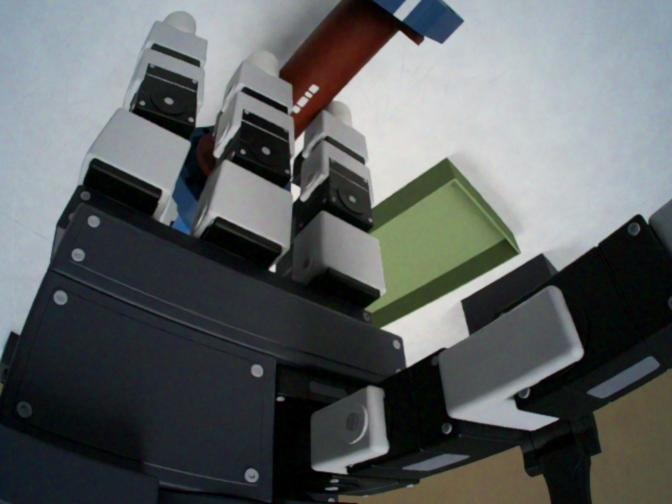

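Call:
move(
  arm4={"target":[0.119,-0.009,0.990,0,0.6474,0.7622,0],"speed":0.05},
  cameras=["arm4_cam_wrist"],
)

Scene clock: 1897.10 s.
Joint torques (N m): arm1=[1.03 -7.53 6.53 0.5 0.12 0.12] | arm2=[0.15 -17.03 -1.39 -2.61 0.78 0.11] | arm3=[-1.32 -19.72 1.91 -2.15 0.31 0.25] | arm4=[1.14 -19.19 10.78 0.28 0.03 0.03]
Motor temperatures (°C): arm1=[36 30 36 29 32 30] | arm2=[31 38 39 31 32 30] | arm3=[29 44 39 31 29 29] | arm4=[33 40 47 28 28 29]
Heat: arm1: hottest joint1_rad 36 °C; arm2: hottest joint3_rad 39 °C; arm3: hottest joint2_rad 44 °C; arm4: hottest joint3_rad 47 °C.
move: arm4 off_target
Joint velocities: within noise
arm1.joint_positions: joint1_rad=+0.139 joint2_rad=+1.231 joint3_rad=+0.610 joint4_rad=-0.990 joint5_rad=-0.003 joint6_rad=+1.590 hand_index_mcp=+0.753 hand_index_abd=+0.042 hand_index_pip=+0.575 hand_index_dip=+0.695 hand_middle_mcp=+0.751 hand_middle_abd=-0.058 hand_middle_pip=+0.575 hand_middle_dip=+0.696 hand_ring_mcp=+0.751 hand_ring_abd=-0.217 hand_ring_pip=+0.577 hand_ring_dip=+0.696 hand_thumb_cmc=-0.570 hand_thumb_axl=+0.677 hand_thumb_mcp=+0.223 hand_thumb_ipl=+0.168 hand_current_limit=+0.750 hand_speed=-0.600
arm1.joint_status: not commanded
arm1.hand_state: goal,blocked,goal,goal,goal,blocked,goal,goal,goal,goal,goal,goal,goal,goal,goal,goal
arm1.index_mcp_current_ma: 0
arm1.index_abd_current_ma: 481
arm1.index_pip_current_ma: 0
arm1.index_dip_current_ma: 0
arm1.middle_mcp_current_ma: -1
arm1.middle_abd_current_ma: -481
arm1.middle_pip_current_ma: 0
arm1.middle_dip_current_ma: 0
arm1.ring_mcp_current_ma: -1
arm1.ring_abd_current_ma: 1
arm1.ring_pip_current_ma: 0
arm1.ring_dip_current_ma: 0
arm1.thumb_cmc_current_ma: 0
arm1.thumb_axl_current_ma: 0
arm1.thumb_mcp_current_ma: -1
arm1.thumb_ipl_current_ma: 0
arm1.hand_goal_index_mcp: 0.754
arm1.hand_goal_index_abd: -0.150
arm1.hand_goal_index_pip: 0.576
arm1.hand_goal_index_dip: 0.696
arm1.hand_goal_middle_mcp: 0.754
arm1.hand_goal_middle_abd: 0.150
arm1.hand_goal_middle_pip: 0.576
arm1.hand_goal_middle_dip: 0.696
arm1.hand_goal_ring_mcp: 0.754
arm1.hand_goal_ring_abd: -0.220
arm1.hand_goal_ring_pip: 0.576
arm1.hand_goal_ring_dip: 0.696
arm1.hand_goal_thumb_cmc: -0.570
arm1.hand_goal_thumb_axl: 0.678
arm1.hand_goal_thumb_mcp: 0.226
arm1.hand_goal_thumb_ipl: 0.168
arm1.hand: x=-0.0413 y=+0.3117 z=+0.8604 quat_wxyz=(-0.009, +0.764, -0.645, -0.009) (m; scene frame)
arm1.hand_target: x=-0.0401 y=+0.3101 z=+0.8620 quat_wxyz=(+0.000, +0.762, -0.647, +0.000) (m; scene frame)
arm1.hand_status: not commanded
arm2.joint_positions: joint1_rad=-0.015 joint2_rad=+1.603 joint3_rad=+0.751 joint4_rad=-0.620 joint5_rad=-0.003 joint6_rad=+1.324 hand_index_mcp=-0.438 hand_index_abd=-0.001 hand_index_pip=-0.038 hand_index_dip=-0.320 hand_middle_mcp=-0.509 hand_middle_abd=+0.012 hand_middle_pip=-0.258 hand_middle_dip=-0.305 hand_ring_mcp=-0.424 hand_ring_abd=+0.015 hand_ring_pip=-0.263 hand_ring_dip=-0.297 hand_thumb_cmc=-0.571 hand_thumb_axl=+0.683 hand_thumb_mcp=+0.240 hand_thumb_ipl=+0.166 hand_current_limit=+0.750 hand_speed=-0.600
arm2.joint_status: not commanded
arm2.hand_state: goal,goal,blocked,blocked,blocked,goal,blocked,blocked,blocked,goal,blocked,blocked,goal,goal,goal,goal
arm2.index_mcp_current_ma: 18
arm2.index_abd_current_ma: 0
arm2.index_pip_current_ma: -80
arm2.index_dip_current_ma: -34
arm2.middle_mcp_current_ma: 297
arm2.middle_abd_current_ma: 14
arm2.middle_pip_current_ma: 481
arm2.middle_dip_current_ma: 481
arm2.ring_mcp_current_ma: 481
arm2.ring_abd_current_ma: 18
arm2.ring_pip_current_ma: 481
arm2.ring_dip_current_ma: 481
arm2.thumb_cmc_current_ma: 0
arm2.thumb_axl_current_ma: 6
arm2.thumb_mcp_current_ma: 29
arm2.thumb_ipl_current_ma: -2
arm2.hand_goal_index_mcp: -0.450
arm2.hand_goal_index_abd: 0.000
arm2.hand_goal_index_pip: 0.000
arm2.hand_goal_index_dip: -0.300
arm2.hand_goal_middle_mcp: -0.600
arm2.hand_goal_middle_abd: 0.000
arm2.hand_goal_middle_pip: -0.500
arm2.hand_goal_middle_dip: -0.500
arm2.hand_goal_ring_mcp: -0.600
arm2.hand_goal_ring_abd: 0.000
arm2.hand_goal_ring_pip: -0.500
arm2.hand_goal_ring_dip: -0.500
arm2.hand_goal_thumb_cmc: -0.570
arm2.hand_goal_thumb_axl: 0.678
arm2.hand_goal_thumb_mcp: 0.226
arm2.hand_goal_thumb_ipl: 0.168
arm2.hand: x=+0.4734 y=+0.1070 z=+0.7898 quat_wxyz=(-0.053, -0.100, +0.994, +0.002) (m; scene frame)
arm2.hand_target: x=+0.5339 y=+0.1135 z=+0.7894 quat_wxyz=(+0.000, -0.081, +0.997, +0.000) (m; scene frame)
arm2.hand_status: not commanded
arm3: as last shown
arm3.joint_positions: joint1_rad=-0.074 joint2_rad=+1.803 joint3_rad=+1.086 joint4_rad=-0.790 joint5_rad=-0.004 joint6_rad=+1.238 hand_index_mcp=-0.400 hand_index_abd=-0.001 hand_index_pip=+0.007 hand_index_dip=-0.297 hand_middle_mcp=-0.518 hand_middle_abd=+0.009 hand_middle_pip=-0.215 hand_middle_dip=-0.383 hand_ring_mcp=-0.468 hand_ring_abd=+0.005 hand_ring_pip=-0.219 hand_ring_dip=-0.329 hand_thumb_cmc=-0.570 hand_thumb_axl=+0.677 hand_thumb_mcp=+0.223 hand_thumb_ipl=+0.168 hand_current_limit=+0.750 hand_speed=-0.600
arm3.index_mcp_current_ma: 84
arm3.index_pip_current_ma: 24
arm3.hand: x=-0.3758 y=-0.1550 z=+0.7874 quat_wxyz=(+0.009, +0.994, +0.103, +0.037) (m; scene frame)
arm3.hand_target: x=-0.4206 y=-0.1577 z=+0.7898 quat_wxyz=(+0.000, +0.997, +0.081, +0.000) (m; scene frame)
arm4.joint_positions: joint1_rad=-0.101 joint2_rad=+1.816 joint3_rad=+1.578 joint4_rad=-1.387 joint5_rad=+0.003 joint6_rad=+1.354 hand_index_mcp=+0.756 hand_index_abd=-0.123 hand_index_pip=+0.579 hand_index_dip=+0.697 hand_middle_mcp=+0.743 hand_middle_abd=+0.072 hand_middle_pip=+0.570 hand_middle_dip=+0.692 hand_ring_mcp=+0.751 hand_ring_abd=-0.217 hand_ring_pip=+0.577 hand_ring_dip=+0.696 hand_thumb_cmc=-0.569 hand_thumb_axl=+0.677 hand_thumb_mcp=+0.223 hand_thumb_ipl=+0.168 hand_current_limit=+0.750 hand_speed=-0.600
arm4.joint_status: not commanded
arm4.hand_state: goal,blocked,goal,goal,goal,blocked,goal,goal,goal,goal,goal,goal,goal,goal,goal,goal
arm4.index_mcp_current_ma: 6
arm4.index_abd_current_ma: 78
arm4.index_pip_current_ma: 7
arm4.index_dip_current_ma: 1
arm4.middle_mcp_current_ma: -33
arm4.middle_abd_current_ma: -264
arm4.middle_pip_current_ma: -17
arm4.middle_dip_current_ma: -10
arm4.ring_mcp_current_ma: -8
arm4.ring_abd_current_ma: 6
arm4.ring_pip_current_ma: 1
arm4.ring_dip_current_ma: 0
arm4.thumb_cmc_current_ma: 2
arm4.thumb_axl_current_ma: -2
arm4.thumb_mcp_current_ma: -11
arm4.thumb_ipl_current_ma: -1
arm4.hand_goal_index_mcp: 0.754
arm4.hand_goal_index_abd: -0.150
arm4.hand_goal_index_pip: 0.576
arm4.hand_goal_index_dip: 0.696
arm4.hand_goal_middle_mcp: 0.754
arm4.hand_goal_middle_abd: 0.150
arm4.hand_goal_middle_pip: 0.576
arm4.hand_goal_middle_dip: 0.696
arm4.hand_goal_ring_mcp: 0.754
arm4.hand_goal_ring_abd: -0.220
arm4.hand_goal_ring_pip: 0.576
arm4.hand_goal_ring_dip: 0.696
arm4.hand_goal_thumb_cmc: -0.570
arm4.hand_goal_thumb_axl: 0.678
arm4.hand_goal_thumb_mcp: 0.226
arm4.hand_goal_thumb_ipl: 0.168
arm4.on_its_own: hand_index_abd moved -0.125 toward your old target -0.150; hand_middle_abd moved +0.171 toward your old target +0.150
arm4.hand: x=+0.1190 y=-0.0215 z=+0.9675 quat_wxyz=(+0.016, +0.647, +0.762, -0.018) (m; scene frame)
arm4.hand_target: x=+0.1189 y=-0.0099 z=+0.9900 quat_wxyz=(+0.000, +0.647, +0.762, +0.000) (m; scene frame)
arm4.hand_status: off_target (0.026 m and 2.8 deg from the pose sent, 0.039 m and 1.0 deg at the start)
pictures: arm4_cam_wrist

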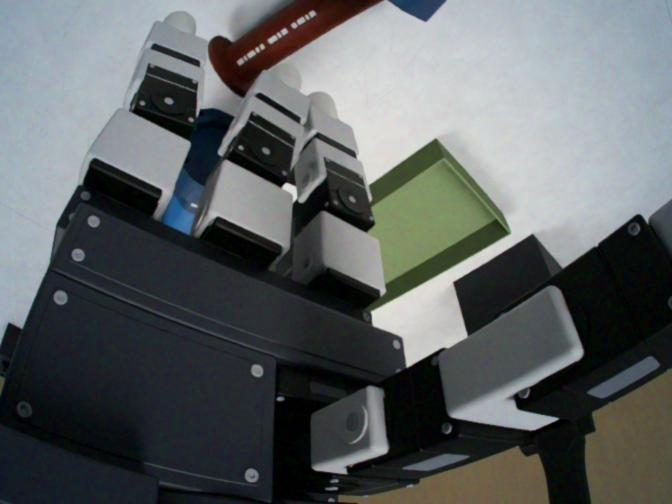

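Call:
move(
  cameras=["cam_high","arm4_cam_wrist","arm3_cam_wrist","arm2_cam_wrist"],
)

Call:
zoom_image(
  camera="cam_high",
  region=[320, 160, 540, 400],
)

Call:
zoom_image(
  camera="arm4_cam_wrist",
  region=[100, 0, 480, 280],
)

Scene clock: 1912.43 s.
Joint torques (N m): arm1=[0.79 -7.18 6.5 0.49 0.11 0.13] | arm2=[-0.03 -16.62 -1.46 -2.56 0.77 0.11] | arm3=[-1.38 -19.72 1.88 -2.14 0.31 0.25] | arm4=[1.03 -19.08 10.71 0.29 0.03 0.03]
Motor temperatures (°C): arm1=[36 30 36 29 32 30] | arm2=[31 38 39 31 32 30] | arm3=[29 44 39 31 29 29] | arm4=[33 43 50 28 28 29]
Heat: arm1: hottest joint1_rad 36 °C; arm2: hottest joint3_rad 39 °C; arm3: hottest joint2_rad 44 °C; arm4: hottest joint3_rad 50 °C.
Joint velocities: within noise
arm1.joint_positions: joint1_rad=+0.139 joint2_rad=+1.231 joint3_rad=+0.610 joint4_rad=-0.990 joint5_rad=-0.003 joint6_rad=+1.590 hand_index_mcp=+0.753 hand_index_abd=+0.042 hand_index_pip=+0.575 hand_index_dip=+0.695 hand_middle_mcp=+0.751 hand_middle_abd=-0.058 hand_middle_pip=+0.575 hand_middle_dip=+0.696 hand_ring_mcp=+0.751 hand_ring_abd=-0.217 hand_ring_pip=+0.577 hand_ring_dip=+0.696 hand_thumb_cmc=-0.570 hand_thumb_axl=+0.677 hand_thumb_mcp=+0.223 hand_thumb_ipl=+0.168 hand_current_limit=+0.750 hand_speed=-0.600
arm1.joint_status: not commanded
arm1.hand_state: goal,blocked,goal,goal,goal,blocked,goal,goal,goal,goal,goal,goal,goal,goal,goal,goal
arm1.index_mcp_current_ma: 0
arm1.index_abd_current_ma: 481
arm1.index_pip_current_ma: 0
arm1.index_dip_current_ma: 0
arm1.middle_mcp_current_ma: -1
arm1.middle_abd_current_ma: -481
arm1.middle_pip_current_ma: 0
arm1.middle_dip_current_ma: 0
arm1.ring_mcp_current_ma: -1
arm1.ring_abd_current_ma: 1
arm1.ring_pip_current_ma: 0
arm1.ring_dip_current_ma: 0
arm1.thumb_cmc_current_ma: 0
arm1.thumb_axl_current_ma: 0
arm1.thumb_mcp_current_ma: -1
arm1.thumb_ipl_current_ma: 0
arm1.hand_goal_index_mcp: 0.754
arm1.hand_goal_index_abd: -0.150
arm1.hand_goal_index_pip: 0.576
arm1.hand_goal_index_dip: 0.696
arm1.hand_goal_middle_mcp: 0.754
arm1.hand_goal_middle_abd: 0.150
arm1.hand_goal_middle_pip: 0.576
arm1.hand_goal_middle_dip: 0.696
arm1.hand_goal_ring_mcp: 0.754
arm1.hand_goal_ring_abd: -0.220
arm1.hand_goal_ring_pip: 0.576
arm1.hand_goal_ring_dip: 0.696
arm1.hand_goal_thumb_cmc: -0.570
arm1.hand_goal_thumb_axl: 0.678
arm1.hand_goal_thumb_mcp: 0.226
arm1.hand_goal_thumb_ipl: 0.168
arm1.hand: x=-0.0413 y=+0.3117 z=+0.8604 quat_wxyz=(-0.009, +0.764, -0.645, -0.009) (m; scene frame)
arm1.hand_target: x=-0.0401 y=+0.3101 z=+0.8620 quat_wxyz=(+0.000, +0.762, -0.647, +0.000) (m; scene frame)
arm1.hand_status: not commanded
arm2.joint_positions: joint1_rad=-0.015 joint2_rad=+1.603 joint3_rad=+0.751 joint4_rad=-0.620 joint5_rad=-0.003 joint6_rad=+1.324 hand_index_mcp=-0.438 hand_index_abd=-0.001 hand_index_pip=-0.038 hand_index_dip=-0.320 hand_middle_mcp=-0.509 hand_middle_abd=+0.012 hand_middle_pip=-0.258 hand_middle_dip=-0.305 hand_ring_mcp=-0.424 hand_ring_abd=+0.015 hand_ring_pip=-0.263 hand_ring_dip=-0.297 hand_thumb_cmc=-0.571 hand_thumb_axl=+0.683 hand_thumb_mcp=+0.240 hand_thumb_ipl=+0.166 hand_current_limit=+0.750 hand_speed=-0.600
arm2.joint_status: not commanded
arm2.hand_state: goal,goal,blocked,blocked,blocked,goal,blocked,blocked,blocked,goal,blocked,blocked,goal,goal,goal,goal
arm2.index_mcp_current_ma: 18
arm2.index_abd_current_ma: 0
arm2.index_pip_current_ma: -80
arm2.index_dip_current_ma: -34
arm2.middle_mcp_current_ma: 297
arm2.middle_abd_current_ma: 14
arm2.middle_pip_current_ma: 481
arm2.middle_dip_current_ma: 481
arm2.ring_mcp_current_ma: 481
arm2.ring_abd_current_ma: 18
arm2.ring_pip_current_ma: 481
arm2.ring_dip_current_ma: 481
arm2.thumb_cmc_current_ma: 0
arm2.thumb_axl_current_ma: 6
arm2.thumb_mcp_current_ma: 29
arm2.thumb_ipl_current_ma: -2
arm2.hand_goal_index_mcp: -0.450
arm2.hand_goal_index_abd: 0.000
arm2.hand_goal_index_pip: 0.000
arm2.hand_goal_index_dip: -0.300
arm2.hand_goal_middle_mcp: -0.600
arm2.hand_goal_middle_abd: 0.000
arm2.hand_goal_middle_pip: -0.500
arm2.hand_goal_middle_dip: -0.500
arm2.hand_goal_ring_mcp: -0.600
arm2.hand_goal_ring_abd: 0.000
arm2.hand_goal_ring_pip: -0.500
arm2.hand_goal_ring_dip: -0.500
arm2.hand_goal_thumb_cmc: -0.570
arm2.hand_goal_thumb_axl: 0.678
arm2.hand_goal_thumb_mcp: 0.226
arm2.hand_goal_thumb_ipl: 0.168
arm2.hand: x=+0.4734 y=+0.1070 z=+0.7898 quat_wxyz=(-0.053, -0.100, +0.994, +0.002) (m; scene frame)
arm2.hand_target: x=+0.5339 y=+0.1135 z=+0.7894 quat_wxyz=(+0.000, -0.081, +0.997, +0.000) (m; scene frame)
arm2.hand_status: not commanded
arm3.joint_positions: joint1_rad=-0.074 joint2_rad=+1.803 joint3_rad=+1.086 joint4_rad=-0.790 joint5_rad=-0.004 joint6_rad=+1.238 hand_index_mcp=-0.400 hand_index_abd=-0.001 hand_index_pip=+0.007 hand_index_dip=-0.297 hand_middle_mcp=-0.518 hand_middle_abd=+0.009 hand_middle_pip=-0.215 hand_middle_dip=-0.383 hand_ring_mcp=-0.468 hand_ring_abd=+0.005 hand_ring_pip=-0.219 hand_ring_dip=-0.329 hand_thumb_cmc=-0.570 hand_thumb_axl=+0.677 hand_thumb_mcp=+0.223 hand_thumb_ipl=+0.168 hand_current_limit=+0.750 hand_speed=-0.600
arm3.joint_status: not commanded
arm3.hand_state: blocked,goal,goal,goal,blocked,goal,blocked,blocked,blocked,goal,blocked,blocked,goal,goal,goal,goal
arm3.index_mcp_current_ma: 84
arm3.index_abd_current_ma: -2
arm3.index_pip_current_ma: 24
arm3.index_dip_current_ma: 9
arm3.middle_mcp_current_ma: 383
arm3.middle_abd_current_ma: 29
arm3.middle_pip_current_ma: 481
arm3.middle_dip_current_ma: 481
arm3.ring_mcp_current_ma: 481
arm3.ring_abd_current_ma: 15
arm3.ring_pip_current_ma: 481
arm3.ring_dip_current_ma: 481
arm3.thumb_cmc_current_ma: 0
arm3.thumb_axl_current_ma: -2
arm3.thumb_mcp_current_ma: -14
arm3.thumb_ipl_current_ma: -1
arm3.hand_goal_index_mcp: -0.420
arm3.hand_goal_index_abd: 0.000
arm3.hand_goal_index_pip: 0.000
arm3.hand_goal_index_dip: -0.300
arm3.hand_goal_middle_mcp: -0.600
arm3.hand_goal_middle_abd: 0.000
arm3.hand_goal_middle_pip: -0.500
arm3.hand_goal_middle_dip: -0.500
arm3.hand_goal_ring_mcp: -0.600
arm3.hand_goal_ring_abd: 0.000
arm3.hand_goal_ring_pip: -0.500
arm3.hand_goal_ring_dip: -0.500
arm3.hand_goal_thumb_cmc: -0.570
arm3.hand_goal_thumb_axl: 0.678
arm3.hand_goal_thumb_mcp: 0.226
arm3.hand_goal_thumb_ipl: 0.168
arm3.hand: x=-0.3758 y=-0.1550 z=+0.7874 quat_wxyz=(+0.009, +0.994, +0.103, +0.037) (m; scene frame)
arm3.hand_target: x=-0.4206 y=-0.1577 z=+0.7898 quat_wxyz=(+0.000, +0.997, +0.081, +0.000) (m; scene frame)
arm3.hand_status: not commanded
arm4.joint_positions: joint1_rad=-0.101 joint2_rad=+1.816 joint3_rad=+1.578 joint4_rad=-1.387 joint5_rad=+0.003 joint6_rad=+1.354 hand_index_mcp=+0.756 hand_index_abd=-0.123 hand_index_pip=+0.579 hand_index_dip=+0.697 hand_middle_mcp=+0.743 hand_middle_abd=+0.072 hand_middle_pip=+0.570 hand_middle_dip=+0.692 hand_ring_mcp=+0.751 hand_ring_abd=-0.217 hand_ring_pip=+0.577 hand_ring_dip=+0.696 hand_thumb_cmc=-0.569 hand_thumb_axl=+0.677 hand_thumb_mcp=+0.223 hand_thumb_ipl=+0.168 hand_current_limit=+0.750 hand_speed=-0.600
arm4.joint_status: not commanded
arm4.hand_state: goal,blocked,goal,goal,goal,blocked,goal,goal,goal,goal,goal,goal,goal,goal,goal,goal
arm4.index_mcp_current_ma: 6
arm4.index_abd_current_ma: 78
arm4.index_pip_current_ma: 7
arm4.index_dip_current_ma: 1
arm4.middle_mcp_current_ma: -33
arm4.middle_abd_current_ma: -264
arm4.middle_pip_current_ma: -17
arm4.middle_dip_current_ma: -10
arm4.ring_mcp_current_ma: -8
arm4.ring_abd_current_ma: 6
arm4.ring_pip_current_ma: 1
arm4.ring_dip_current_ma: 0
arm4.thumb_cmc_current_ma: 2
arm4.thumb_axl_current_ma: -2
arm4.thumb_mcp_current_ma: -11
arm4.thumb_ipl_current_ma: -1
arm4.hand_goal_index_mcp: 0.754
arm4.hand_goal_index_abd: -0.150
arm4.hand_goal_index_pip: 0.576
arm4.hand_goal_index_dip: 0.696
arm4.hand_goal_middle_mcp: 0.754
arm4.hand_goal_middle_abd: 0.150
arm4.hand_goal_middle_pip: 0.576
arm4.hand_goal_middle_dip: 0.696
arm4.hand_goal_ring_mcp: 0.754
arm4.hand_goal_ring_abd: -0.220
arm4.hand_goal_ring_pip: 0.576
arm4.hand_goal_ring_dip: 0.696
arm4.hand_goal_thumb_cmc: -0.570
arm4.hand_goal_thumb_axl: 0.678
arm4.hand_goal_thumb_mcp: 0.226
arm4.hand_goal_thumb_ipl: 0.168
arm4.hand: x=+0.1190 y=-0.0215 z=+0.9675 quat_wxyz=(+0.016, +0.647, +0.762, -0.018) (m; scene frame)
arm4.hand_target: x=+0.1189 y=-0.0099 z=+0.9900 quat_wxyz=(+0.000, +0.647, +0.762, +0.000) (m; scene frame)
arm4.hand_status: off_target (0.026 m and 2.8 deg from the pose sent, 0.039 m and 1.0 deg at the start)
pictures: arm2_cam_wrist, arm3_cam_wrist, arm4_cam_wrist, cam_high

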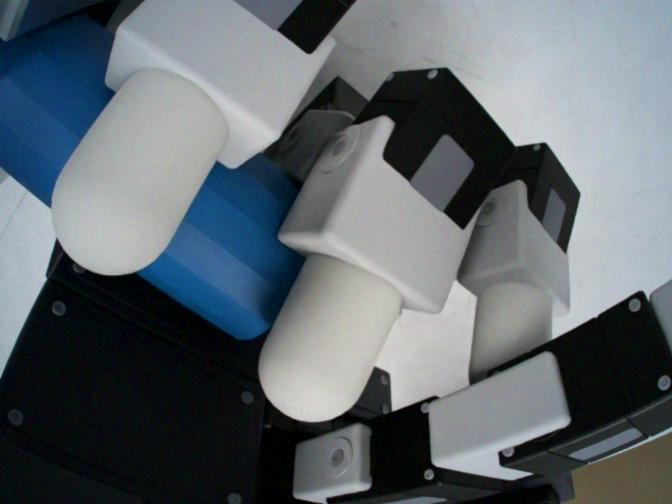

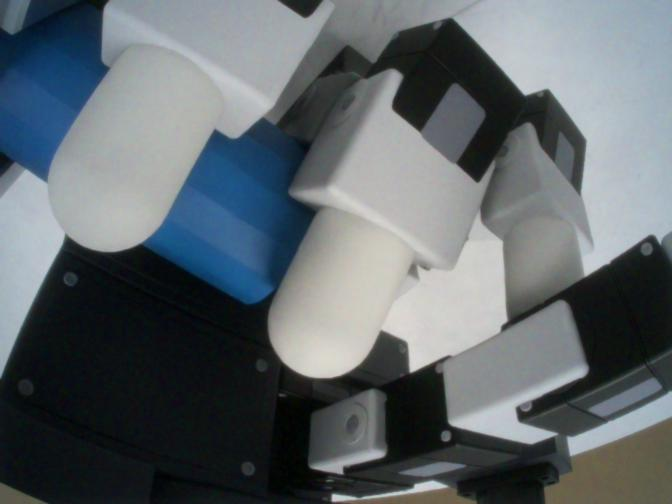

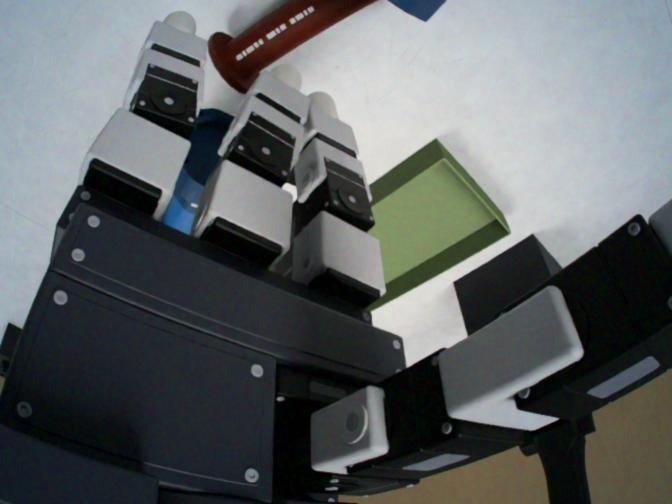

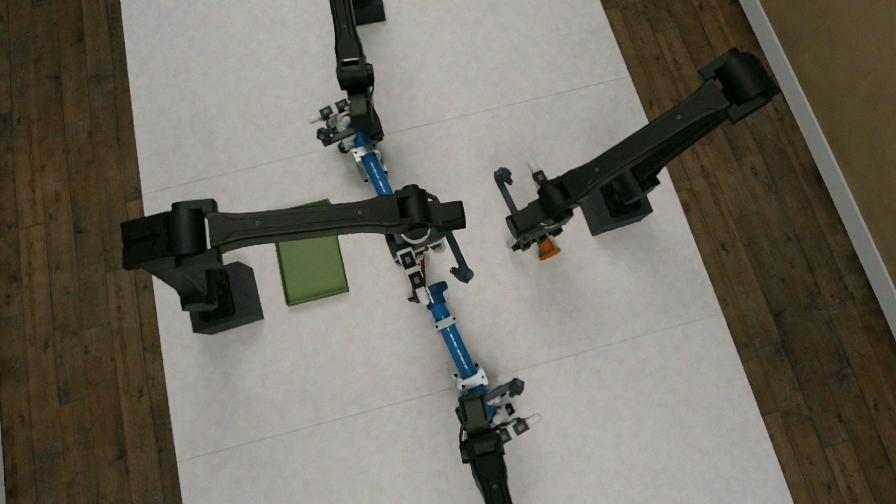

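Scaled by 2.100 from the camera's 896x504 image, which has a finer 1280x720 frame.

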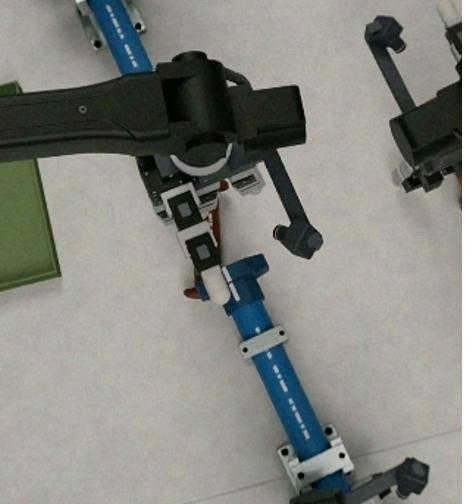

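Scaled by 1.326 from the camera's 672x504 image, which has a finer 960x720 frame.

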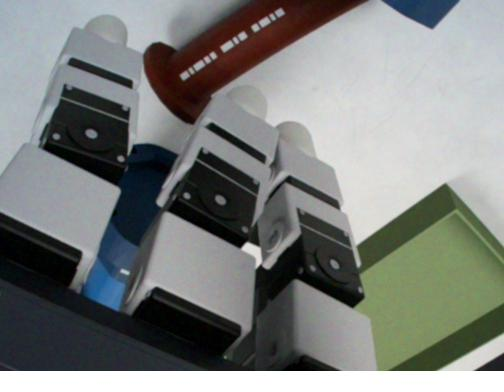

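Call:
move(
  arm4={"target":[0.119,-0.03,1.04,0,0.6474,0.7622,0],"speed":0.1},
  cameras=["arm4_cam_wrist","cam_high"],
)

Call:
zoom_image(
  camera="arm4_cam_wrist",
  region=[100, 0, 480, 280],
)

Scene clock: 1935.03 s.
Joint torques (N m): arm1=[1.2 -7.3 6.48 0.49 0.12 0.15] | arm2=[-0.21 -16.91 -1.4 -2.66 0.75 0.11] | arm3=[-1.32 -19.66 1.91 -2.15 0.31 0.25] | arm4=[0.79 -17.44 10.81 0.29 0.04 0]
Motor temperatures (°C): arm1=[36 30 36 29 32 30] | arm2=[31 38 38 31 32 30] | arm3=[29 44 38 31 29 29] | arm4=[33 45 52 28 28 29]
Heat: arm1: hottest joint1_rad 36 °C; arm2: hottest joint2_rad 38 °C; arm3: hottest joint2_rad 44 °C; arm4: hottest joint3_rad 52 °C.
move: arm4 off_target
Joint velocities: within noise
arm1, arm2, arm3: as last shown
arm4.joint_positions: joint1_rad=-0.101 joint2_rad=+1.736 joint3_rad=+1.614 joint4_rad=-1.492 joint5_rad=+0.003 joint6_rad=+1.354 hand_index_mcp=+0.756 hand_index_abd=-0.123 hand_index_pip=+0.579 hand_index_dip=+0.697 hand_middle_mcp=+0.743 hand_middle_abd=+0.072 hand_middle_pip=+0.570 hand_middle_dip=+0.692 hand_ring_mcp=+0.751 hand_ring_abd=-0.217 hand_ring_pip=+0.577 hand_ring_dip=+0.696 hand_thumb_cmc=-0.569 hand_thumb_axl=+0.677 hand_thumb_mcp=+0.223 hand_thumb_ipl=+0.168 hand_current_limit=+0.750 hand_speed=-0.600
arm4.joint_status: not commanded
arm4.hand_state: goal,blocked,goal,goal,goal,blocked,goal,goal,goal,goal,goal,goal,goal,goal,goal,goal
arm4.index_mcp_current_ma: 6
arm4.index_abd_current_ma: 78
arm4.index_pip_current_ma: 7
arm4.index_dip_current_ma: 1
arm4.middle_mcp_current_ma: -33
arm4.middle_abd_current_ma: -264
arm4.middle_pip_current_ma: -17
arm4.middle_dip_current_ma: -10
arm4.ring_mcp_current_ma: -8
arm4.ring_abd_current_ma: 6
arm4.ring_pip_current_ma: 1
arm4.ring_dip_current_ma: 0
arm4.thumb_cmc_current_ma: 2
arm4.thumb_axl_current_ma: -2
arm4.thumb_mcp_current_ma: -11
arm4.thumb_ipl_current_ma: -1
arm4.hand_goal_index_mcp: 0.754
arm4.hand_goal_index_abd: -0.150
arm4.hand_goal_index_pip: 0.576
arm4.hand_goal_index_dip: 0.696
arm4.hand_goal_middle_mcp: 0.754
arm4.hand_goal_middle_abd: 0.150
arm4.hand_goal_middle_pip: 0.576
arm4.hand_goal_middle_dip: 0.696
arm4.hand_goal_ring_mcp: 0.754
arm4.hand_goal_ring_abd: -0.220
arm4.hand_goal_ring_pip: 0.576
arm4.hand_goal_ring_dip: 0.696
arm4.hand_goal_thumb_cmc: -0.570
arm4.hand_goal_thumb_axl: 0.678
arm4.hand_goal_thumb_mcp: 0.226
arm4.hand_goal_thumb_ipl: 0.168
arm4.hand: x=+0.1180 y=-0.0399 z=+1.0222 quat_wxyz=(+0.013, +0.647, +0.762, -0.014) (m; scene frame)
arm4.hand_target: x=+0.1189 y=-0.0307 z=+1.0401 quat_wxyz=(+0.000, +0.647, +0.762, +0.000) (m; scene frame)
arm4.hand_status: off_target (0.020 m and 2.2 deg from the pose sent, 0.073 m and 2.8 deg at the start)
pictures: arm4_cam_wrist, cam_high

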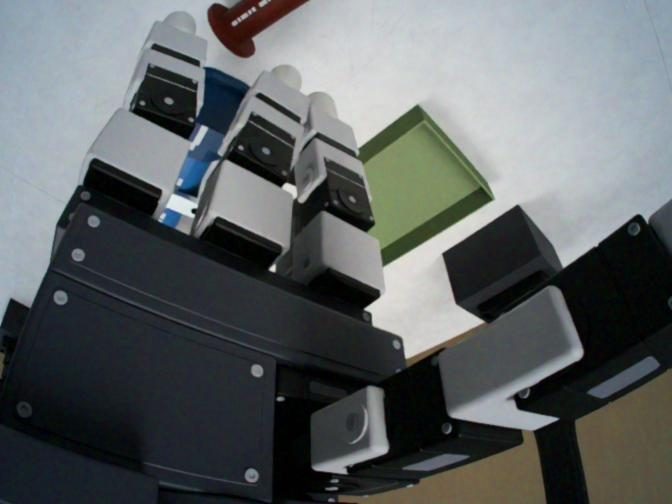

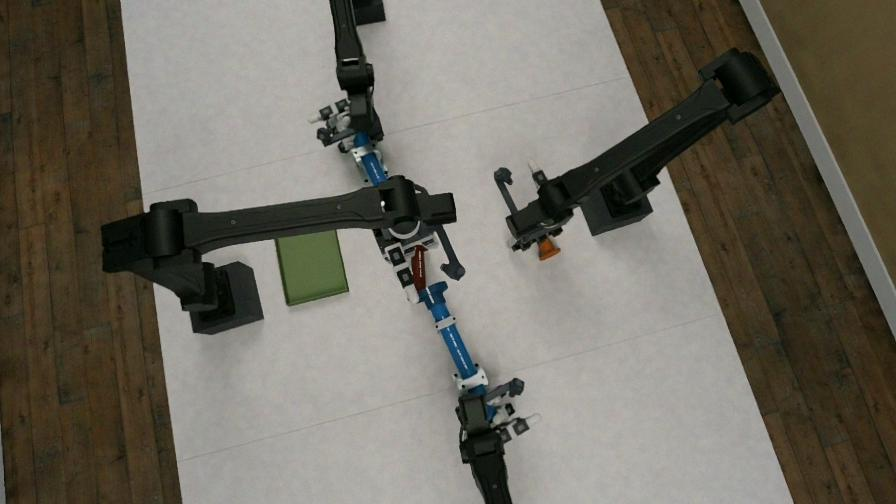

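Scaled by 1.326 from the camera's 672x504 image, which has a finer 960x720 frame.

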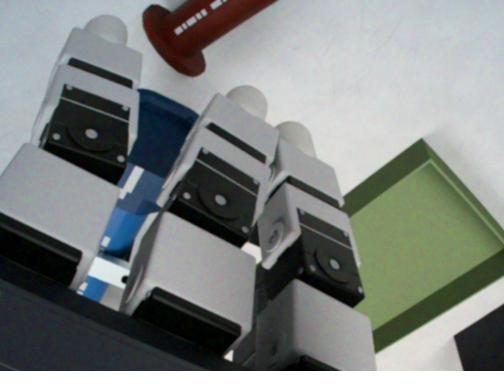

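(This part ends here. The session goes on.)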